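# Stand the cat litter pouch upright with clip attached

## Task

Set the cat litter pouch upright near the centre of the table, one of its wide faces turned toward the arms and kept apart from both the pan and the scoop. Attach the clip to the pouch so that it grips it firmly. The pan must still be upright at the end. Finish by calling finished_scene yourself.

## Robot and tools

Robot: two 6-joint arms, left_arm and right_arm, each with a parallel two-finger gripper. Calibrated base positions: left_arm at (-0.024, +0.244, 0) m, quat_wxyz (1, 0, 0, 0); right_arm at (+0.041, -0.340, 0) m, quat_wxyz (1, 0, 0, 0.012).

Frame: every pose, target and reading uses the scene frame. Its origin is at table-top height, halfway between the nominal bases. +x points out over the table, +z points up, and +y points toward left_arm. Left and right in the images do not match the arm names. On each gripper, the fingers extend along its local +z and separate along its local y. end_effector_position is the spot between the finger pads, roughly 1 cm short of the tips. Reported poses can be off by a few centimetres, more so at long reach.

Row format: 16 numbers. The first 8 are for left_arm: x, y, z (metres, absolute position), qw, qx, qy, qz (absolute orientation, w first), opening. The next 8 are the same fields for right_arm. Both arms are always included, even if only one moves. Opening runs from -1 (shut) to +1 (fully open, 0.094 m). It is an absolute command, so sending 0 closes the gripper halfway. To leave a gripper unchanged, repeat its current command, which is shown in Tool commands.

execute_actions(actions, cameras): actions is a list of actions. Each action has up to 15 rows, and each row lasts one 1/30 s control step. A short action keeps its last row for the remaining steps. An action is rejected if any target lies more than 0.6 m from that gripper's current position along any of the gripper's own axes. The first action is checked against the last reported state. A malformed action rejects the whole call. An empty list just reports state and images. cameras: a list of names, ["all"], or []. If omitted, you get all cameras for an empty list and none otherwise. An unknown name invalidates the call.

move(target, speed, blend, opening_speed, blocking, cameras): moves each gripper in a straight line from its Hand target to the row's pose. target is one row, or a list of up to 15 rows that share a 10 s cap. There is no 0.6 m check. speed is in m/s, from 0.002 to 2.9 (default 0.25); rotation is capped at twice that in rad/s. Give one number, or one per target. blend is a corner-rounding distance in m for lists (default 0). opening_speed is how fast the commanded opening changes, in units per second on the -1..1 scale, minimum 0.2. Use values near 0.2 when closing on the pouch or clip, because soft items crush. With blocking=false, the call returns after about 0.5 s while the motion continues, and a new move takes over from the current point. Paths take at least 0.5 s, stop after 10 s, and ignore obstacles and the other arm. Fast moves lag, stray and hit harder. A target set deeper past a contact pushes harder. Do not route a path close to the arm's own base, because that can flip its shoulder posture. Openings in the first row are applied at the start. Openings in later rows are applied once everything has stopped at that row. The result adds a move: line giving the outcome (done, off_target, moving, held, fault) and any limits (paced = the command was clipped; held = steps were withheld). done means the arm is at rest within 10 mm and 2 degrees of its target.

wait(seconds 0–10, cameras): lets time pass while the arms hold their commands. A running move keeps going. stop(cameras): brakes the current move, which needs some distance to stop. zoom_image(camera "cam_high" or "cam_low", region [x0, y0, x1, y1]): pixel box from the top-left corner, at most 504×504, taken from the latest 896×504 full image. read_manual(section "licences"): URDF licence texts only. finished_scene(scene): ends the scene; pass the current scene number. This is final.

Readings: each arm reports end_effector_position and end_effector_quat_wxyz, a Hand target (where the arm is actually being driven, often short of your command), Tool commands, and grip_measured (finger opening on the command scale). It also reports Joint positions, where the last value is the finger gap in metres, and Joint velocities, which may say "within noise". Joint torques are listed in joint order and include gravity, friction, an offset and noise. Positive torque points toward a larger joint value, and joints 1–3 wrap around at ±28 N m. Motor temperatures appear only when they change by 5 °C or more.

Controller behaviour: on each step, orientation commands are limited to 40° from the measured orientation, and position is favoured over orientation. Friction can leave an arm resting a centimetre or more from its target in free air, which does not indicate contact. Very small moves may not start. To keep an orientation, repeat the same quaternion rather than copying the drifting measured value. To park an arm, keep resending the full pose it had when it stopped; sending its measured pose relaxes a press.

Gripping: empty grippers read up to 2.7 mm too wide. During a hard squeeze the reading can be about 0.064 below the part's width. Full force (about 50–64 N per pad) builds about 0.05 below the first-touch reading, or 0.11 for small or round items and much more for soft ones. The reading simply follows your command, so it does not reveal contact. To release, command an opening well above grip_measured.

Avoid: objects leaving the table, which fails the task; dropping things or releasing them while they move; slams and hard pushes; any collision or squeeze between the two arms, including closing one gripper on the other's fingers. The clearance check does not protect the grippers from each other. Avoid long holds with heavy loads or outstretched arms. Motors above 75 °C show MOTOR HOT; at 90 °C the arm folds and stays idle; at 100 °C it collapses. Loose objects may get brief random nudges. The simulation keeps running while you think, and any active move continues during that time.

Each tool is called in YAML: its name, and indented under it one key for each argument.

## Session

execute_actions:
  actions: []

Scene clock: 0.00 s.
left_arm: end_effector_position=(+0.3753, +0.2803, +0.1187) grip_measured=+1.000 end_effector_quat_wxyz=(+0.608, -0.085, +0.784, +0.097) | right_arm: end_effector_position=(+0.4303, -0.3612, +0.1128) grip_measured=+1.000 end_effector_quat_wxyz=(+0.600, +0.083, +0.792, -0.075)
Joint positions: left_arm=[-0.044 1.55 0.377 0.916 -0.3 -0.028 0.094] | right_arm=[0.05 1.509 0.343 0.881 0.291 0.063 0.094]
Joint velocities: within noise
Joint torques (N m): no reading
Motor temperatures (°C): left_arm=[28 29 33 29 28 30 28] | right_arm=[27 32 31 27 26 27 28]
Heat: left arm: 33 °C; right arm: 32 °C.
Hand target: left_arm +0.3767, +0.2804, +0.1227; +0.611, -0.087, +0.781, +0.096 | right_arm +0.4308, -0.3615, +0.1141; +0.600, +0.083, +0.792, -0.076
Tool commands: left_gripper/opening=+1.0 right_gripper/opening=+1.0

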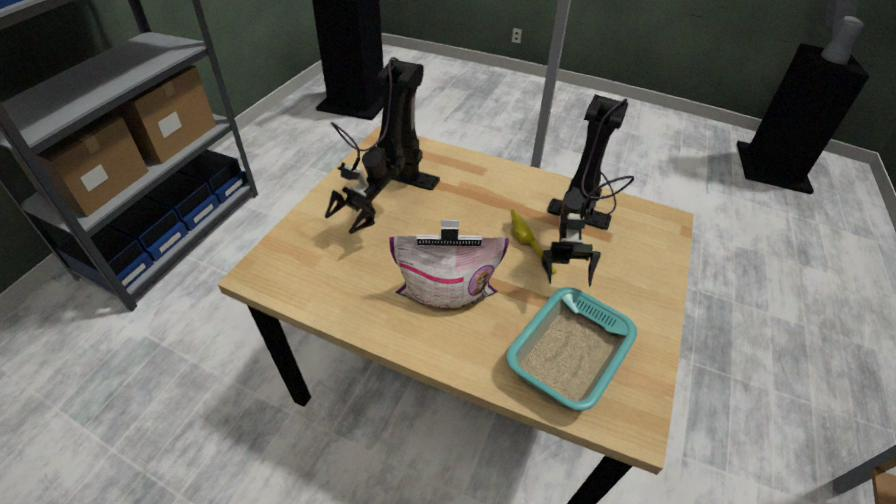

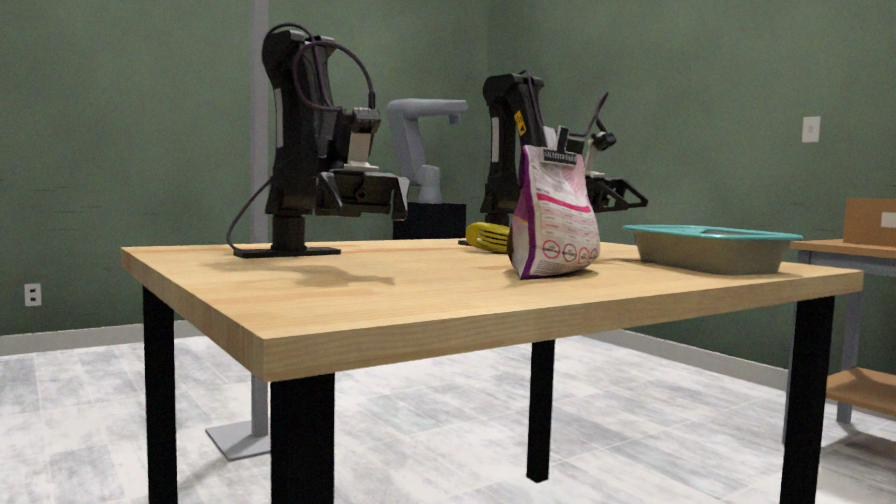

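zoom_image:
  camera: "cam_high"
  region: [380, 190, 560, 320]

zoom_image:
  camera: "cam_low"
  region: [460, 110, 660, 290]

zoom_image:
  camera: "cam_high"
  region: [400, 210, 500, 270]

Scaled by 2.800.

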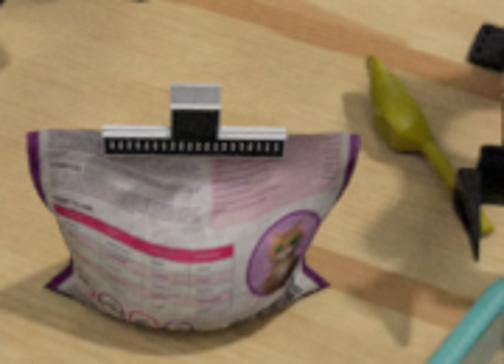

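Scaled by 2.520.

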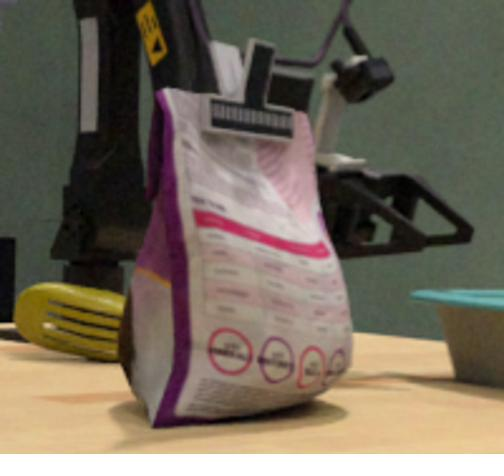

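Scaled by 5.040.

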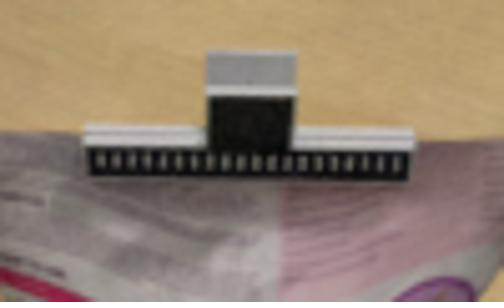

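move:
  target:
    - [0.375,0.20,0.11,0.4096,0.4967,0.7094,-0.2868,0.1,0.49,-0.28,0.11,0.3473,-0.6230,0.6016,0.3597,0.1]
    - [0.376,0.151,0.06,0.4096,0.4967,0.7094,-0.2868,0.1,0.509,-0.215,0.06,0.3473,-0.6230,0.6016,0.3597,0.1]
  cameras: ["all"]
  speed: [0.25,0.12]

zoom_image:
  camera: "cam_high"
  region: [350, 200, 570, 340]

zoom_image:
  camera: "cam_low"
  region: [440, 130, 680, 290]

Scene clock: 6.53 s.
left_arm: end_effector_position=(+0.3804, +0.1536, +0.0676) grip_measured=+0.101 end_effector_quat_wxyz=(+0.416, +0.502, +0.706, -0.276) | right_arm: end_effector_position=(+0.5118, -0.2177, +0.0697) grip_measured=+0.102 end_effector_quat_wxyz=(-0.348, +0.636, -0.598, -0.342)
Joint positions: left_arm=[0.149 1.955 1.125 -0.382 1.005 1.186 0.052] | right_arm=[-0.089 2.529 2.137 -1.32 -1.014 -1.775 0.052]
Joint torques (N m): left_arm=[-0.06 -7.46 4.74 0.98 0.57 -0.09] | right_arm=[-0.09 -11.63 4.44 0.01 -0.89 -0.01]
Heat: left arm: 34 °C; right arm: 33 °C.
Hand target: left_arm +0.3759, +0.1510, +0.0602; +0.409, +0.497, +0.709, -0.287 | right_arm +0.5089, -0.2151, +0.0602; -0.347, +0.623, -0.601, -0.360
Off the commanded pose: left_arm 0.009 m, 2 deg | right_arm 0.010 m, 2 deg.
move: done

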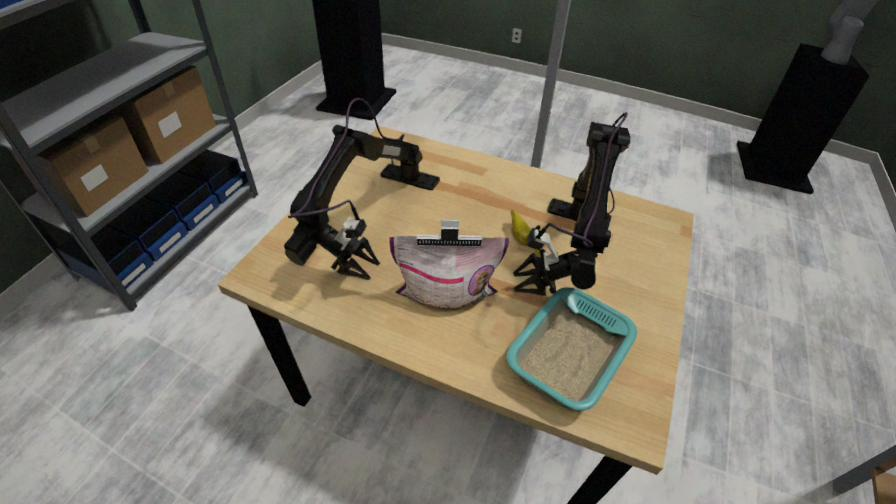

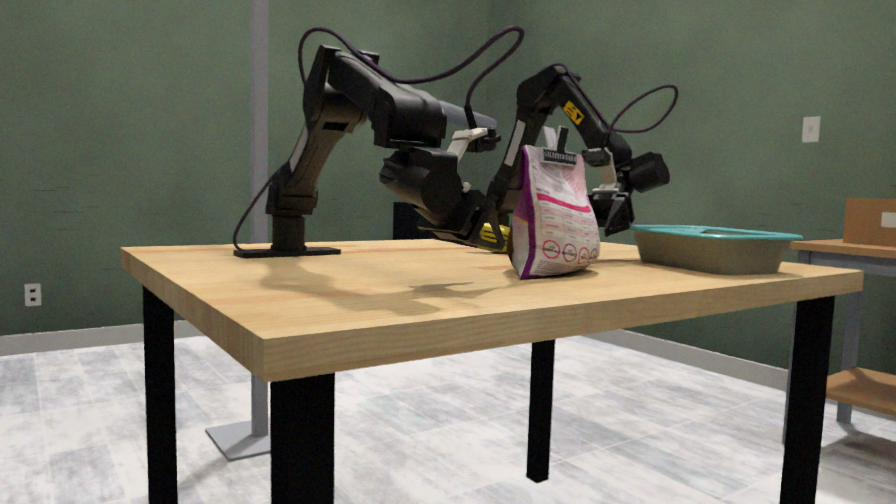

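Scaled by 2.291.

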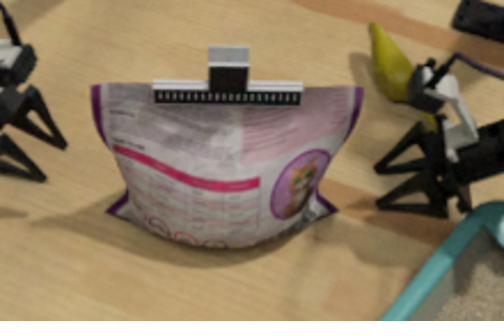

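Scaled by 2.100.

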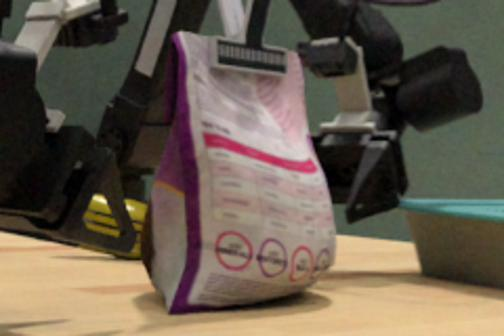

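move:
  target:
    - [0.391,0.107,0.032,0.4096,0.4967,0.7094,-0.2868,0.1,0.501,-0.165,0.032,0.3473,-0.6230,0.6016,0.3597,0.1]
    - [0.399,0.083,0.015,0.4096,0.4967,0.7094,-0.2868,0.1,0.499,-0.134,0.015,0.3473,-0.6230,0.6016,0.3597,0.1]
  cameras: ["all"]
  speed: 0.05

zoom_image:
  camera: "cam_high"
  region: [370, 210, 540, 330]

zoom_image:
  camera: "cam_low"
  region: [460, 150, 660, 290]

Scene clock: 9.47 s.
left_arm: end_effector_position=(+0.4029, +0.0883, +0.0248) grip_measured=+0.101 end_effector_quat_wxyz=(+0.418, +0.498, +0.706, -0.281) | right_arm: end_effector_position=(+0.5060, -0.1360, +0.0203) grip_measured=+0.102 end_effector_quat_wxyz=(-0.363, +0.623, -0.592, -0.361)
Joint positions: left_arm=[-0.032 2.094 1.078 0.045 0.931 0.887 0.052] | right_arm=[0.074 2.497 1.839 -0.774 -1.07 -1.442 0.052]
Joint torques (N m): left_arm=[-1.07 -7.79 4.78 1.37 0.35 -0.13] | right_arm=[0.81 -13.82 3.74 0.36 -0.29 0.11]
Heat: left arm: 34 °C; right arm: 35 °C.
Hand target: left_arm +0.3988, +0.0832, +0.0153; +0.410, +0.497, +0.709, -0.287 | right_arm +0.4991, -0.1342, +0.0151; -0.347, +0.623, -0.601, -0.360
Off the commanded pose: left_arm 0.012 m, 1 deg | right_arm 0.009 m, 2 deg.
move: off_target (left_arm)

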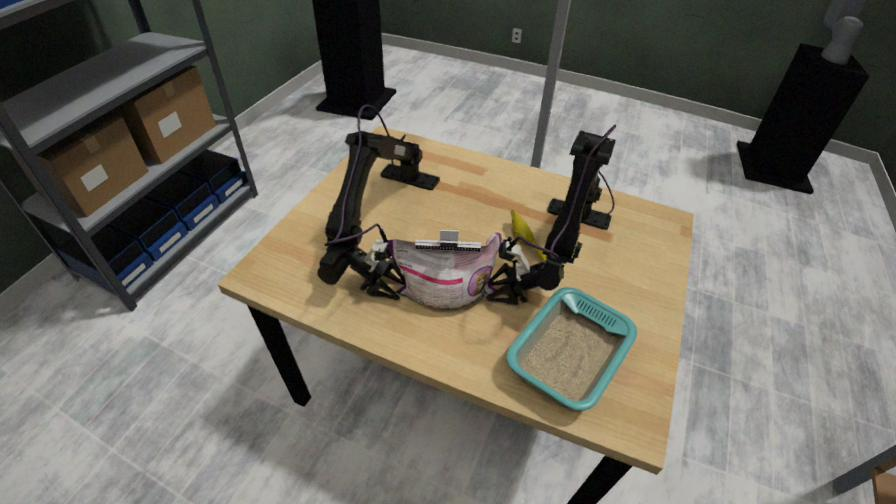

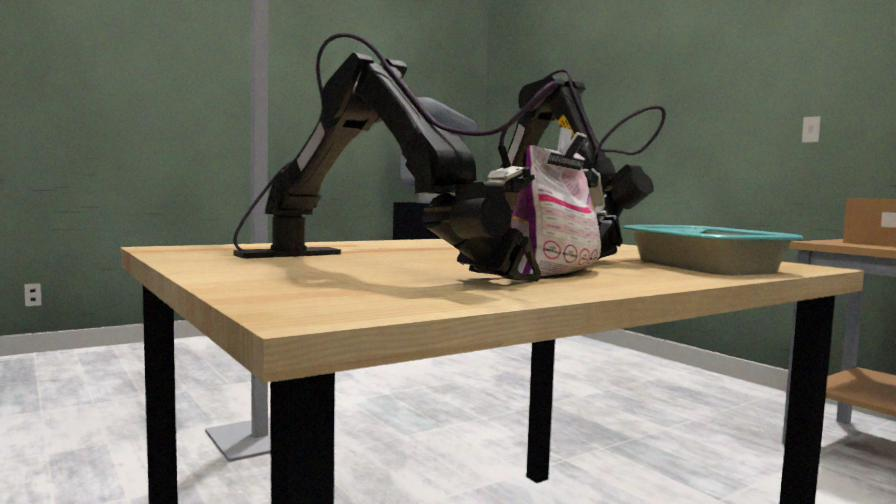

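Scaled by 2.965.

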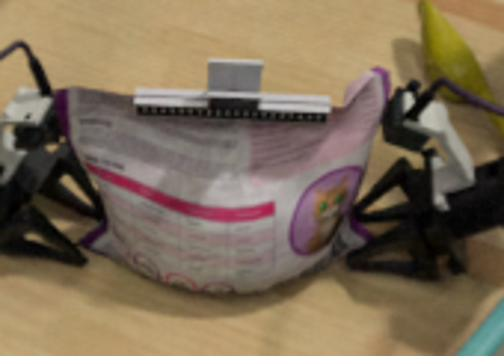

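Scaled by 2.520.

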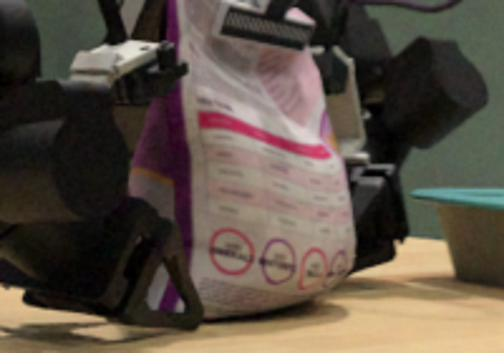

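move:
  target:
    - [0.389,0.120,0.032,0.4096,0.4967,0.7094,-0.2868,0.1,0.501,-0.18,0.032,0.3473,-0.6230,0.6016,0.3597,0.1]
    - [0.386,0.145,0.045,0.4815,0.4640,0.6627,-0.3371,0.1,0.501,-0.205,0.045,0.4083,-0.5819,0.5620,0.4228,0.1]
  cameras: ["all"]
  speed: 0.1

zoom_image:
  camera: "cam_high"
  region: [350, 200, 550, 330]

zoom_image:
  camera: "cam_low"
  region: [440, 110, 660, 290]

Scene clock: 12.40 s.
left_arm: end_effector_position=(+0.3902, +0.1445, +0.0465) grip_measured=+0.101 end_effector_quat_wxyz=(+0.481, +0.470, +0.664, -0.326) | right_arm: end_effector_position=(+0.4980, -0.2034, +0.0483) grip_measured=+0.102 end_effector_quat_wxyz=(-0.404, +0.592, -0.563, -0.413)
Joint positions: left_arm=[0.16 2.09 1.04 0 1.188 1.036 0.052] | right_arm=[-0.094 2.597 2.032 -1.299 -1.215 -1.896 0.052]
Joint torques (N m): left_arm=[0.58 -8.49 4.38 1.14 0.73 -0.03] | right_arm=[-0.68 -10.76 7.19 -0.43 -0.88 -0.09]
Heat: left arm: 34 °C; right arm: 36 °C.
Hand target: left_arm +0.3860, +0.1449, +0.0450; +0.481, +0.464, +0.663, -0.337 | right_arm +0.5010, -0.2051, +0.0449; -0.409, +0.581, -0.564, -0.421
Off the commanded pose: left_arm 0.005 m, 1 deg | right_arm 0.005 m, 2 deg.
move: done

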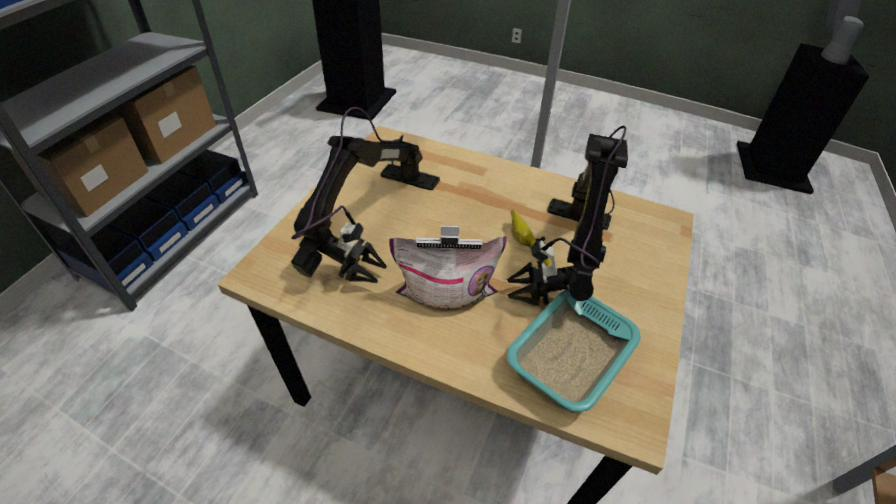

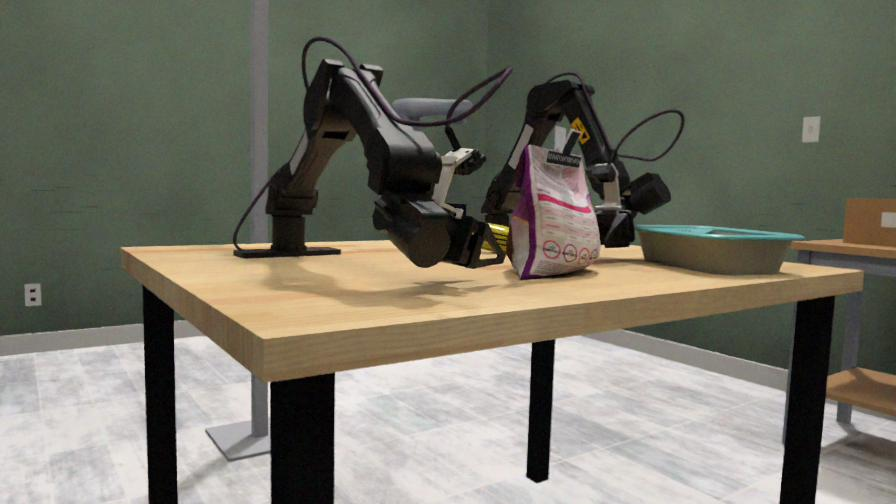

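Scaled by 2.520.

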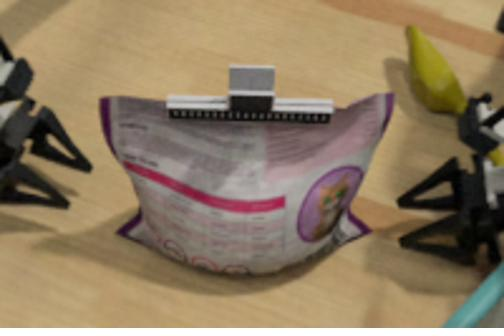

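Scaled by 2.291.

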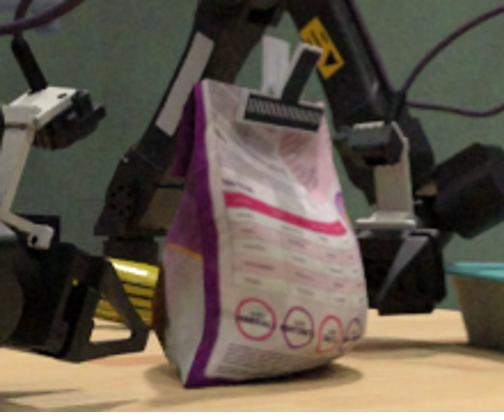

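move:
  target:
    - [0.391,0.105,0.026,0.4815,0.4640,0.6627,-0.3371,0.1,0.501,-0.160,0.026,0.4083,-0.5819,0.5620,0.4228,0.1]
    - [0.396,0.083,0.018,0.4815,0.4640,0.6627,-0.3371,0.1,0.499,-0.134,0.018,0.4083,-0.5819,0.5620,0.4228,0.1]
  cameras: ["all"]
  speed: 0.06

zoom_image:
  camera: "cam_high"
  region: [360, 210, 550, 330]

zoom_image:
  camera: "cam_low"
  region: [440, 130, 660, 290]

Scene clock: 14.73 s.
left_arm: end_effector_position=(+0.4004, +0.0850, +0.0281) grip_measured=+0.101 end_effector_quat_wxyz=(+0.490, +0.468, +0.657, -0.330) | right_arm: end_effector_position=(+0.5047, -0.1359, +0.0239) grip_measured=+0.102 end_effector_quat_wxyz=(-0.421, +0.585, -0.551, -0.421)
Joint positions: left_arm=[-0.003 2.171 0.965 0.475 1.1 0.7 0.052] | right_arm=[0.045 2.552 1.816 -0.708 -1.273 -1.467 0.052]
Joint torques (N m): left_arm=[-0.42 -7.58 4.23 1.56 0.34 -0.03] | right_arm=[0.53 -13.27 3.55 0.42 -0.45 0.19]
Motor temperatures (°C): left_arm=[28 32 34 31 28 30 28] | right_arm=[27 37 33 28 26 27 28]
Heat: left arm: 34 °C; right arm: 37 °C.
Hand target: left_arm +0.3959, +0.0831, +0.0183; +0.481, +0.464, +0.663, -0.337 | right_arm +0.4990, -0.1341, +0.0180; -0.407, +0.583, -0.561, -0.424
Off the commanded pose: left_arm 0.011 m, 1 deg | right_arm 0.008 m, 2 deg.
move: off_target (left_arm)

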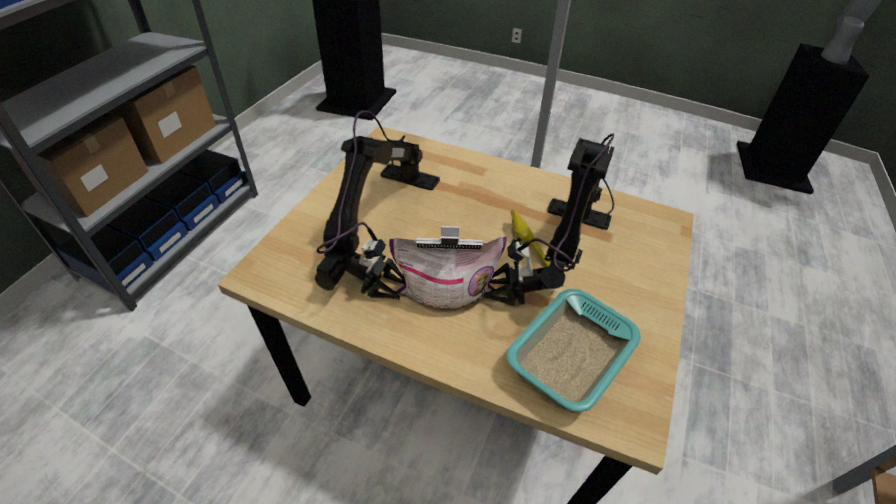

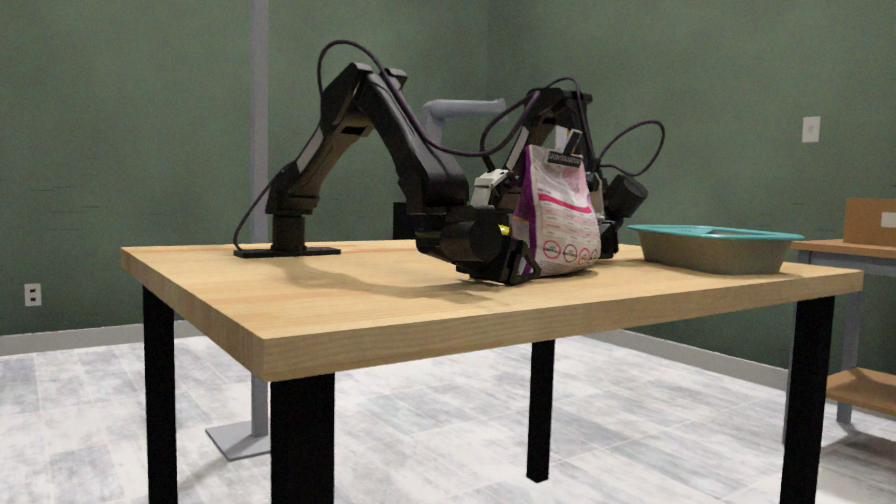

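Scaled by 2.653.

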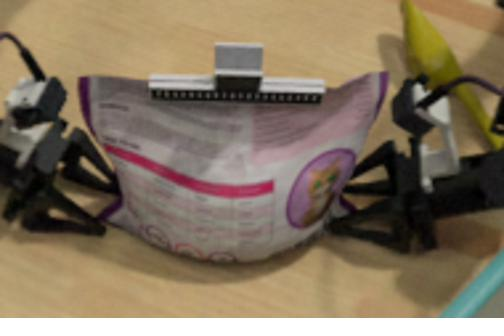

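Scaled by 2.291.

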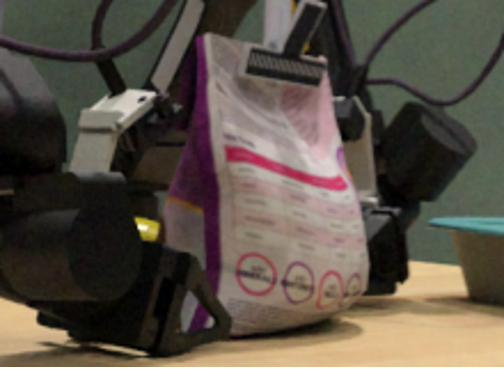

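move:
  target: [0.396,0.083,0.018,0.4815,0.4640,0.6627,-0.3371,-0.95,0.499,-0.134,0.018,0.4083,-0.5819,0.5620,0.4228,-0.95]
  cameras: ["all"]
  opening_speed: 0.5

zoom_image:
  camera: "cam_high"
  region: [360, 210, 550, 330]

zoom_image:
  camera: "cam_low"
  region: [440, 130, 660, 290]

Scene clock: 18.03 s.
left_arm: end_effector_position=(+0.3971, +0.0839, +0.0290) grip_measured=-0.943 end_effector_quat_wxyz=(+0.488, +0.466, +0.655, -0.340) | right_arm: end_effector_position=(+0.5086, -0.1354, +0.0254) grip_measured=-0.945 end_effector_quat_wxyz=(-0.431, +0.587, -0.544, -0.416)
Joint positions: left_arm=[-0.002 2.171 0.958 0.48 1.118 0.69 0.003] | right_arm=[0.045 2.551 1.813 -0.667 -1.281 -1.454 0.003]
Joint torques (N m): left_arm=[-0.55 -7.53 4.52 1.49 0.18 0.04] | right_arm=[0.51 -13.57 3.54 0.17 -0.39 0.11]
Heat: left arm: 35 °C; right arm: 39 °C.
Hand target: left_arm +0.3958, +0.0831, +0.0183; +0.482, +0.464, +0.663, -0.337 | right_arm +0.4991, -0.1341, +0.0180; -0.408, +0.582, -0.562, -0.423
Off the commanded pose: left_arm 0.011 m, 1 deg | right_arm 0.012 m, 3 deg.
move: off_target (left_arm, right_arm)

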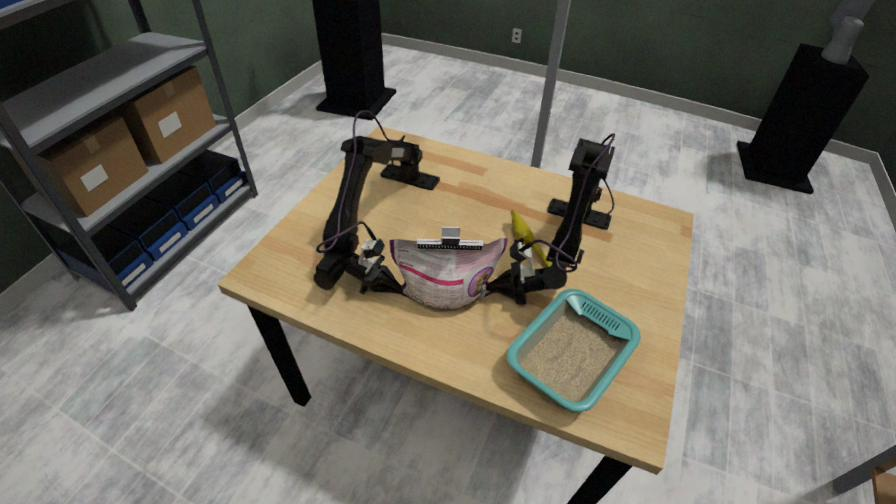

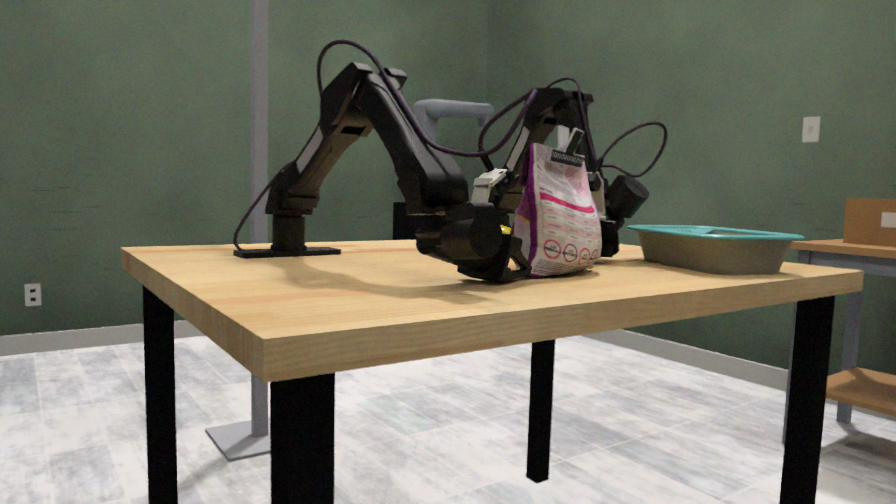

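Scaled by 2.653.

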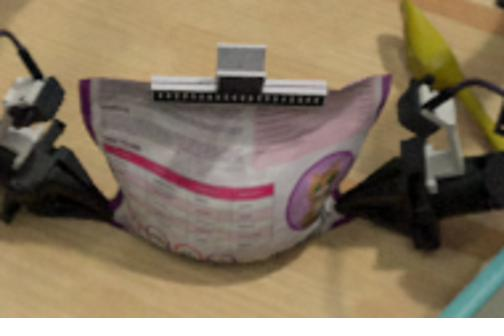

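Scaled by 2.291.

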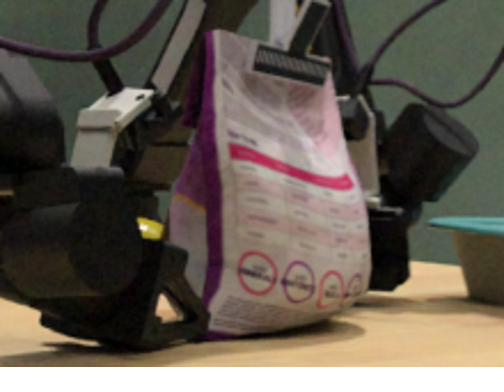

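move:
  target: [0.365,0.085,0.02,0.4503,0.5200,0.6197,-0.3778,-0.95,0.421,-0.153,0.02,0.4503,-0.5200,0.6197,0.3778,-0.95]
  speed: 0.05
  cameras: ["all"]

Scene clock: 21.47 s.
left_arm: end_effector_position=(+0.3799, +0.0867, +0.0289) grip_measured=-0.943 end_effector_quat_wxyz=(+0.482, +0.534, +0.602, -0.345) | right_arm: end_effector_position=(+0.4362, -0.1517, +0.0257) grip_measured=-0.950 end_effector_quat_wxyz=(+0.476, -0.538, +0.600, +0.351)
Joint positions: left_arm=[0.021 2.171 1.042 0.135 1.21 1.068 0.003] | right_arm=[0.033 2.167 0.987 0.296 -1.173 -0.94 0.002]
Joint velocities: left_arm=[within noise] | right_arm=[-0.002 0.002 -0.017 -0.051 -0.081 0.037 -0.004]
Joint torques (N m): left_arm=[-0.1 -8.65 4.1 0.28 0.62 -0.01] | right_arm=[-0.28 -10.5 2.07 0.52 -0.64 0.15]
Heat: left arm: 35 °C; right arm: 40 °C.
Hand target: left_arm +0.3652, +0.0847, +0.0208; +0.454, +0.517, +0.620, -0.377 | right_arm +0.4214, -0.1527, +0.0201; +0.451, -0.520, +0.620, +0.377
Off the commanded pose: left_arm 0.017 m, 6 deg | right_arm 0.016 m, 5 deg.
move: off_target (left_arm, right_arm)

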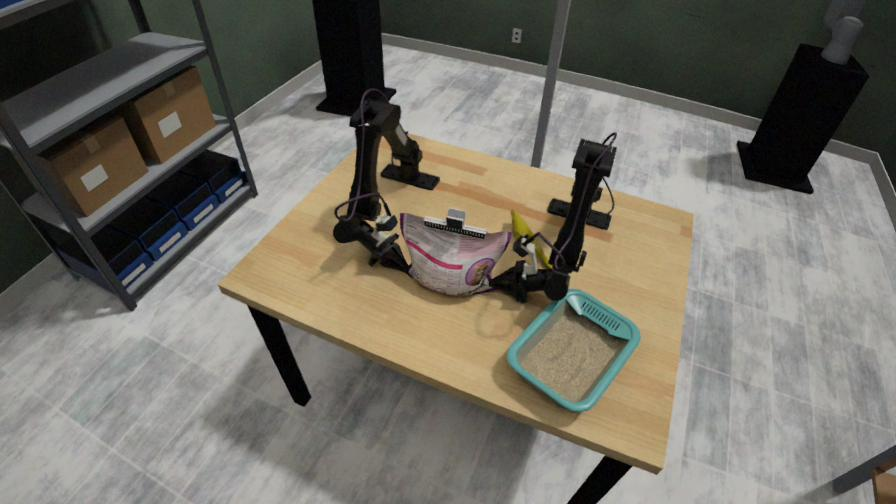

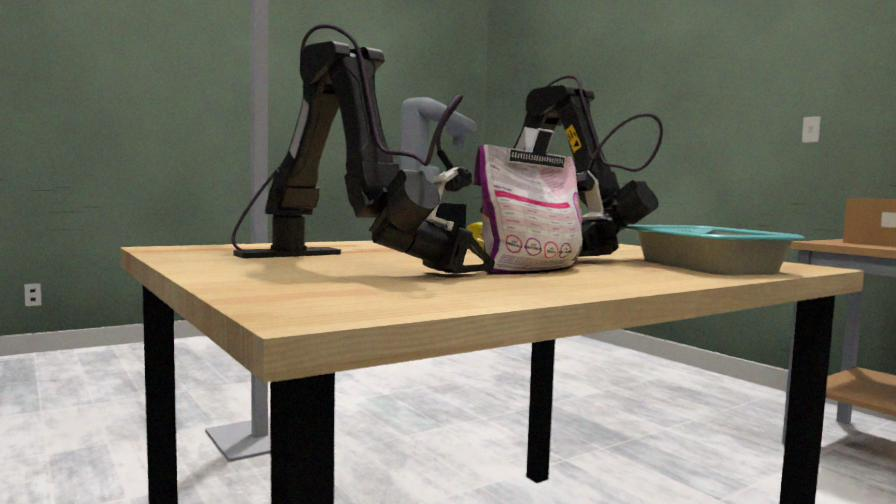

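move:
  target: [0.322,0.080,0.02,0.4083,0.5819,0.5620,-0.4228,-0.95,0.322,-0.165,0.02,0.4902,-0.4465,0.6746,0.3244,-0.95]
  speed: 0.06
  cameras: ["all"]

zoom_image:
  camera: "cam_high"
  region: [320, 130, 620, 330]

Scene clock: 24.23 s.
left_arm: end_effector_position=(+0.3408, +0.0803, +0.0345) grip_measured=-0.943 end_effector_quat_wxyz=(+0.442, +0.613, +0.542, -0.367) | right_arm: end_effector_position=(+0.3344, -0.1673, +0.0239) grip_measured=-0.947 end_effector_quat_wxyz=(+0.509, -0.454, +0.666, +0.303)
Joint positions: left_arm=[0.008 2.174 1.19 -0.522 1.224 1.658 0.003] | right_arm=[0.053 1.955 0.321 1.066 -0.982 -0.549 0.002]
Joint velocities: left_arm=[-0.007 -0.046 0.002 -0.037 -0.007 0.051 0] | right_arm=[0.007 -0.007 -0.002 -0.051 -0.022 -0.051 -0.004]
Joint torques (N m): left_arm=[0.34 -5.55 4.66 -0.5 0.94 0.07] | right_arm=[0.49 -6.54 0.69 1.21 -0.54 0.21]
Heat: left arm: 35 °C; right arm: 40 °C.
Hand target: left_arm +0.3230, +0.0795, +0.0216; +0.413, +0.579, +0.566, -0.418 | right_arm +0.3222, -0.1650, +0.0201; +0.491, -0.446, +0.675, +0.324
Off the commanded pose: left_arm 0.024 m, 9 deg | right_arm 0.013 m, 3 deg.
move: off_target (left_arm, right_arm)

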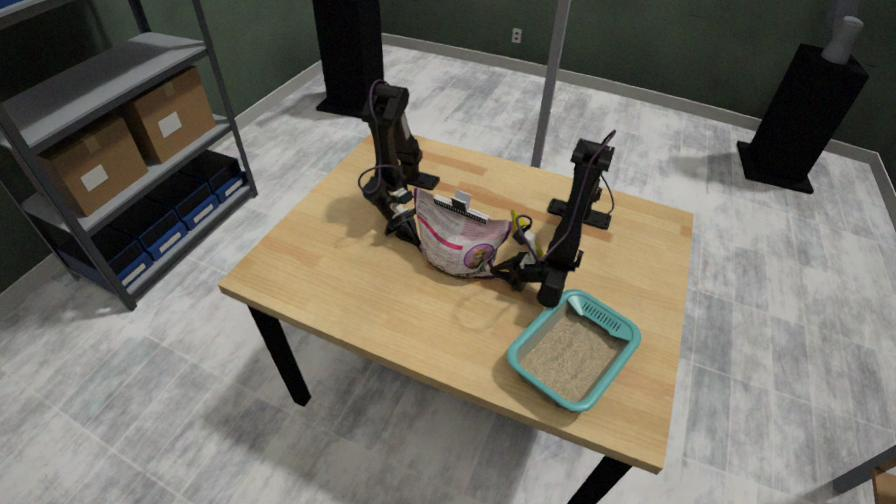

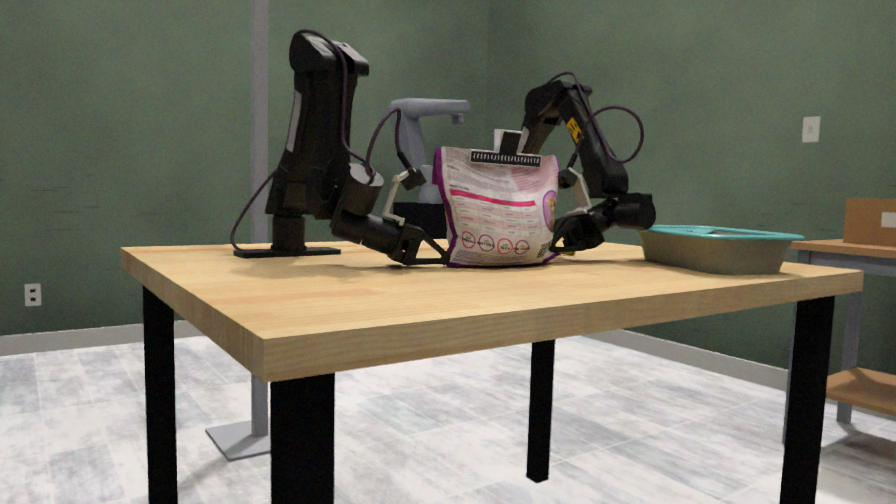

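Scaled by 1.680.

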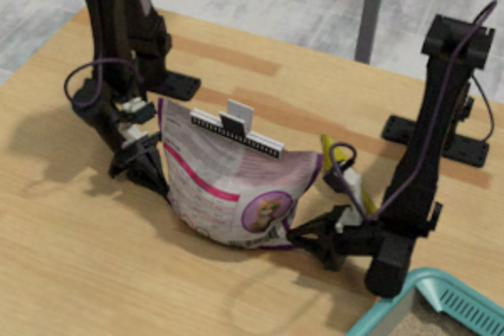

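move:
  target: [0.337,0.080,0.03,0.4083,0.5819,0.5620,-0.4228,-0.1,0.331,-0.166,0.022,0.4902,-0.4465,0.6746,0.3244,-0.1]
  speed: 0.05
  opening_speed: 0.8
  cameras: ["all"]

zoom_image:
  camera: "cam_high"
  region: [320, 130, 620, 330]

zoom_image:
  camera: "cam_low"
  region: [320, 90, 680, 300]

Scene clock: 25.87 s.
left_arm: end_effector_position=(+0.3476, +0.0800, +0.0422) grip_measured=-0.101 end_effector_quat_wxyz=(+0.431, +0.607, +0.547, -0.384) | right_arm: end_effector_position=(+0.3287, -0.1670, +0.0196) grip_measured=-0.102 end_effector_quat_wxyz=(+0.493, -0.447, +0.675, +0.318)
Joint positions: left_arm=[0.008 2.203 1.278 -0.653 1.23 1.688 0.042] | right_arm=[0.051 1.954 0.319 1.026 -0.996 -0.54 0.042]
Joint torques (N m): left_arm=[0.38 -6.17 5.24 -0.19 0.88 0.02] | right_arm=[-0.24 -6.75 3.63 1.08 -0.53 0.03]
Heat: left arm: 35 °C; right arm: 40 °C.
Hand target: left_arm +0.3373, +0.0798, +0.0308; +0.410, +0.580, +0.564, -0.420 | right_arm +0.3309, -0.1660, +0.0220; +0.491, -0.446, +0.675, +0.324
Off the commanded pose: left_arm 0.016 m, 6 deg | right_arm 0.003 m, 1 deg.
move: off_target (left_arm)

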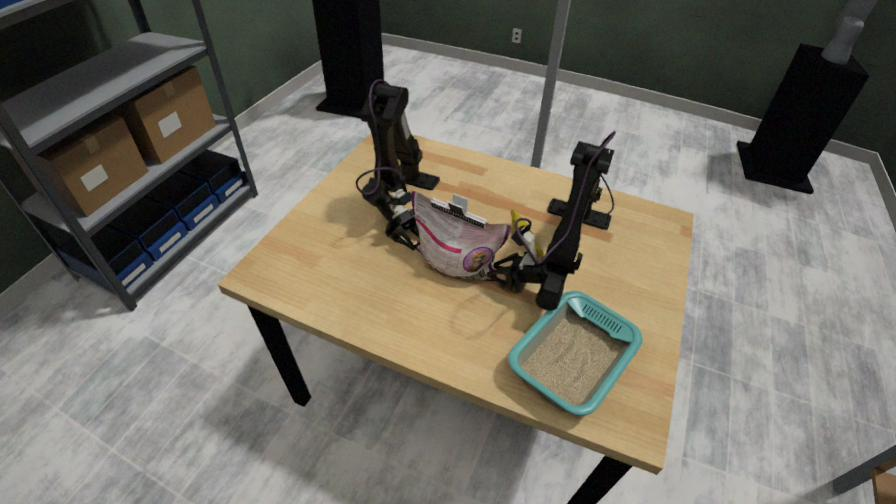

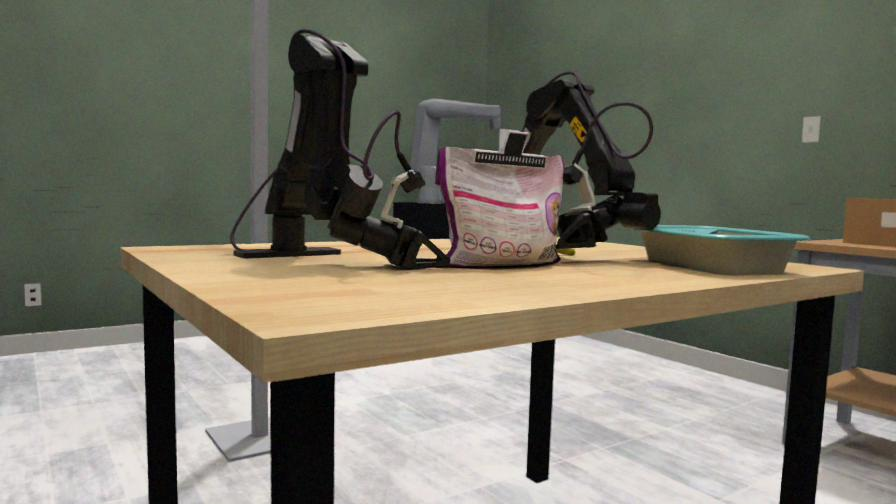

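Scaled by 1.680.

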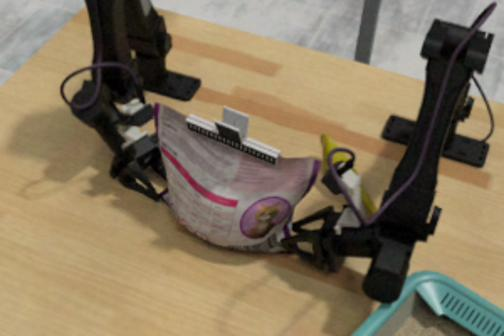

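Scaled by 1.400.

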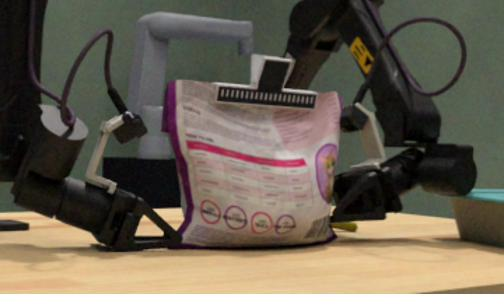

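move:
  target:
    - [0.338,0.095,0.045,0.4663,0.4925,0.6419,-0.3578,-0.1,0.305,-0.225,0.045,0.4902,-0.4465,0.6746,0.3244,-0.1]
    - [0.325,0.150,0.075,0.4663,0.4925,0.6419,-0.3578,-0.1,0.27,-0.30,0.10,0.4902,-0.4465,0.6746,0.3244,-0.1]
  speed: 0.12
  blend: 0.01
  cameras: ["all"]

zoom_image:
  camera: "cam_high"
  region: [350, 130, 650, 430]

Scene clock: 29.50 s.
left_arm: end_effector_position=(+0.3203, +0.1490, +0.0644) grip_measured=-0.101 end_effector_quat_wxyz=(+0.455, +0.493, +0.650, -0.357) | right_arm: end_effector_position=(+0.2669, -0.2988, +0.0972) grip_measured=-0.102 end_effector_quat_wxyz=(+0.482, -0.439, +0.691, +0.311)
Joint positions: left_arm=[0.217 1.943 0.956 -0.469 1.231 1.432 0.042] | right_arm=[-0.649 1.615 0.675 -1.118 -1.175 -2.085 0.042]
Joint torques (N m): left_arm=[0.38 -8.13 6.84 0.42 0.9 0.02] | right_arm=[0.43 -3.56 5.61 -0.73 -0.65 -0.08]
Heat: left arm: 35 °C; right arm: 39 °C.
Hand target: left_arm +0.3249, +0.1500, +0.0749; +0.467, +0.492, +0.642, -0.357 | right_arm +0.2703, -0.2995, +0.1000; +0.484, -0.440, +0.688, +0.313
Off the commanded pose: left_arm 0.012 m, 2 deg | right_arm 0.004 m, 3 deg.
joint sent to its limit (right arm) — joint 6 (wrist roll), lower limit. The joint targets still meet the commanded pose.
move: off_target (left_arm, right_arm)

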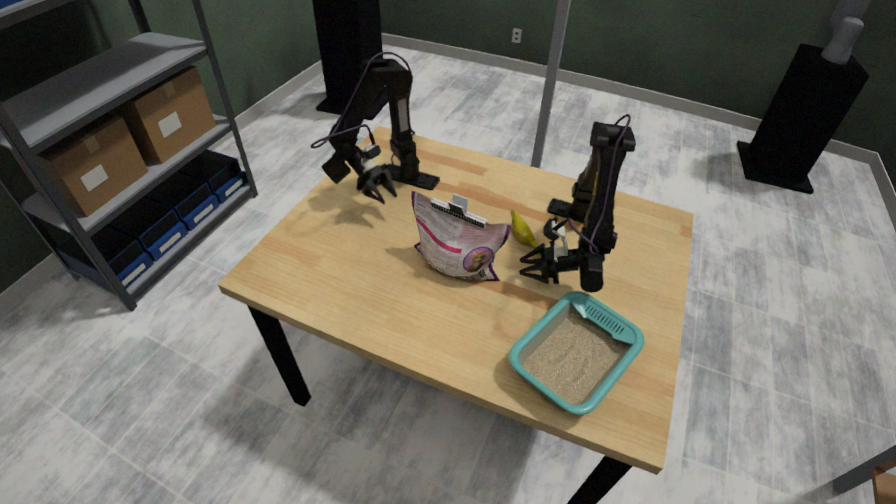

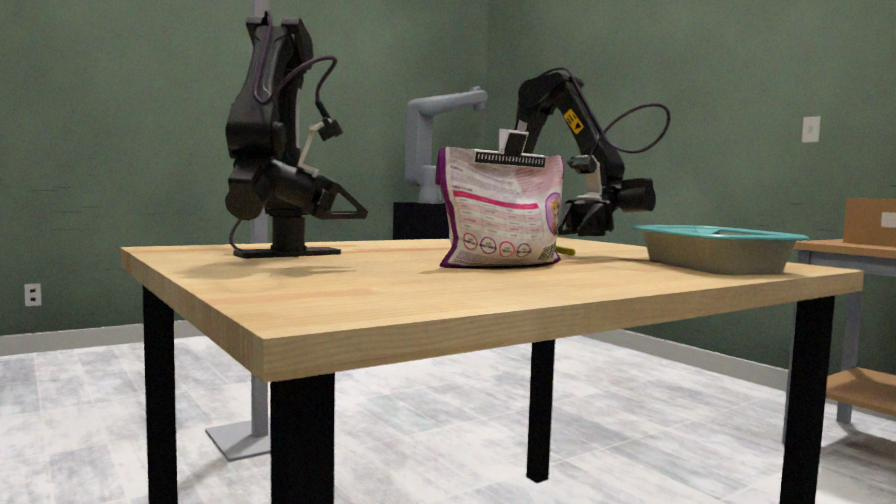

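Scaled by 1.680.

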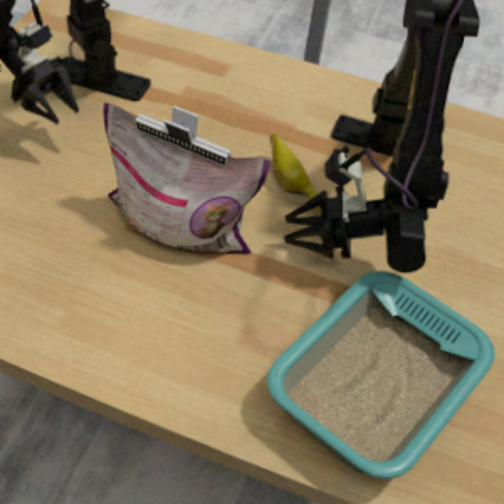

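move:
  target: [0.28,0.25,0.16,0.4663,0.4925,0.6419,-0.3578,-0.1,0.23,-0.33,0.16,0.482,-0.439,0.691,0.311,-0.1]
  speed: 0.15
  cameras: ["all"]

zoom_image:
  camera: "cam_low"
  region: [320, 90, 680, 300]

Scene clock: 31.60 s.
left_arm: end_effector_position=(+0.2777, +0.2484, +0.1494) grip_measured=-0.101 end_effector_quat_wxyz=(+0.444, +0.462, +0.691, -0.335) | right_arm: end_effector_position=(+0.2285, -0.3264, +0.1525) grip_measured=-0.102 end_effector_quat_wxyz=(+0.424, -0.402, +0.764, +0.274)
Joint positions: left_arm=[0.57 1.859 1.24 -1.465 1.117 2.073 0.042] | right_arm=[-0.861 1.34 0.799 -1.547 -0.972 -2.085 0.042]
Joint torques (N m): left_arm=[0.01 -8.5 7.13 -0.54 0.58 0.04] | right_arm=[-0.72 -4.11 6.68 -0.82 -0.6 -0.13]
Heat: left arm: 35 °C; right arm: 39 °C.
Hand target: left_arm +0.2801, +0.2495, +0.1598; +0.451, +0.469, +0.687, -0.323 | right_arm +0.2309, -0.3292, +0.1596; +0.431, -0.407, +0.762, +0.262
Off the commanded pose: left_arm 0.011 m, 8 deg | right_arm 0.008 m, 12 deg.
joint sent to its limit (left arm) — joint 6 (wrist roll), upper limit. The joint targets are off in orientation, not in position.
joint sent to its limit (right arm) — joint 4 (wrist pitch), lower limit; joint 6 (wrist roll), lower limit. The joint targets are off in orientation, not in position.
move: off_target (left_arm, right_arm)

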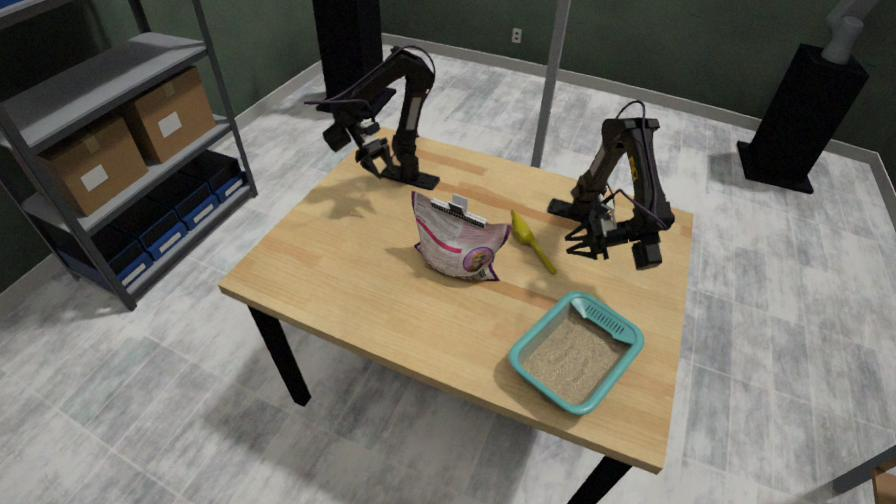

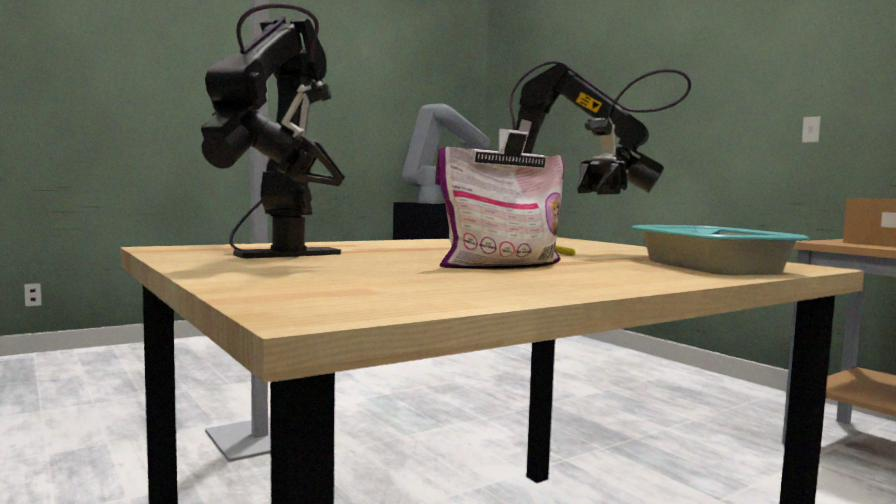

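Scaled by 1.400.

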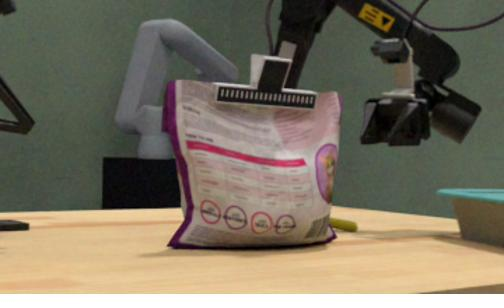

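finished_scene:
  scene: 3

The scene is finished: the task was done.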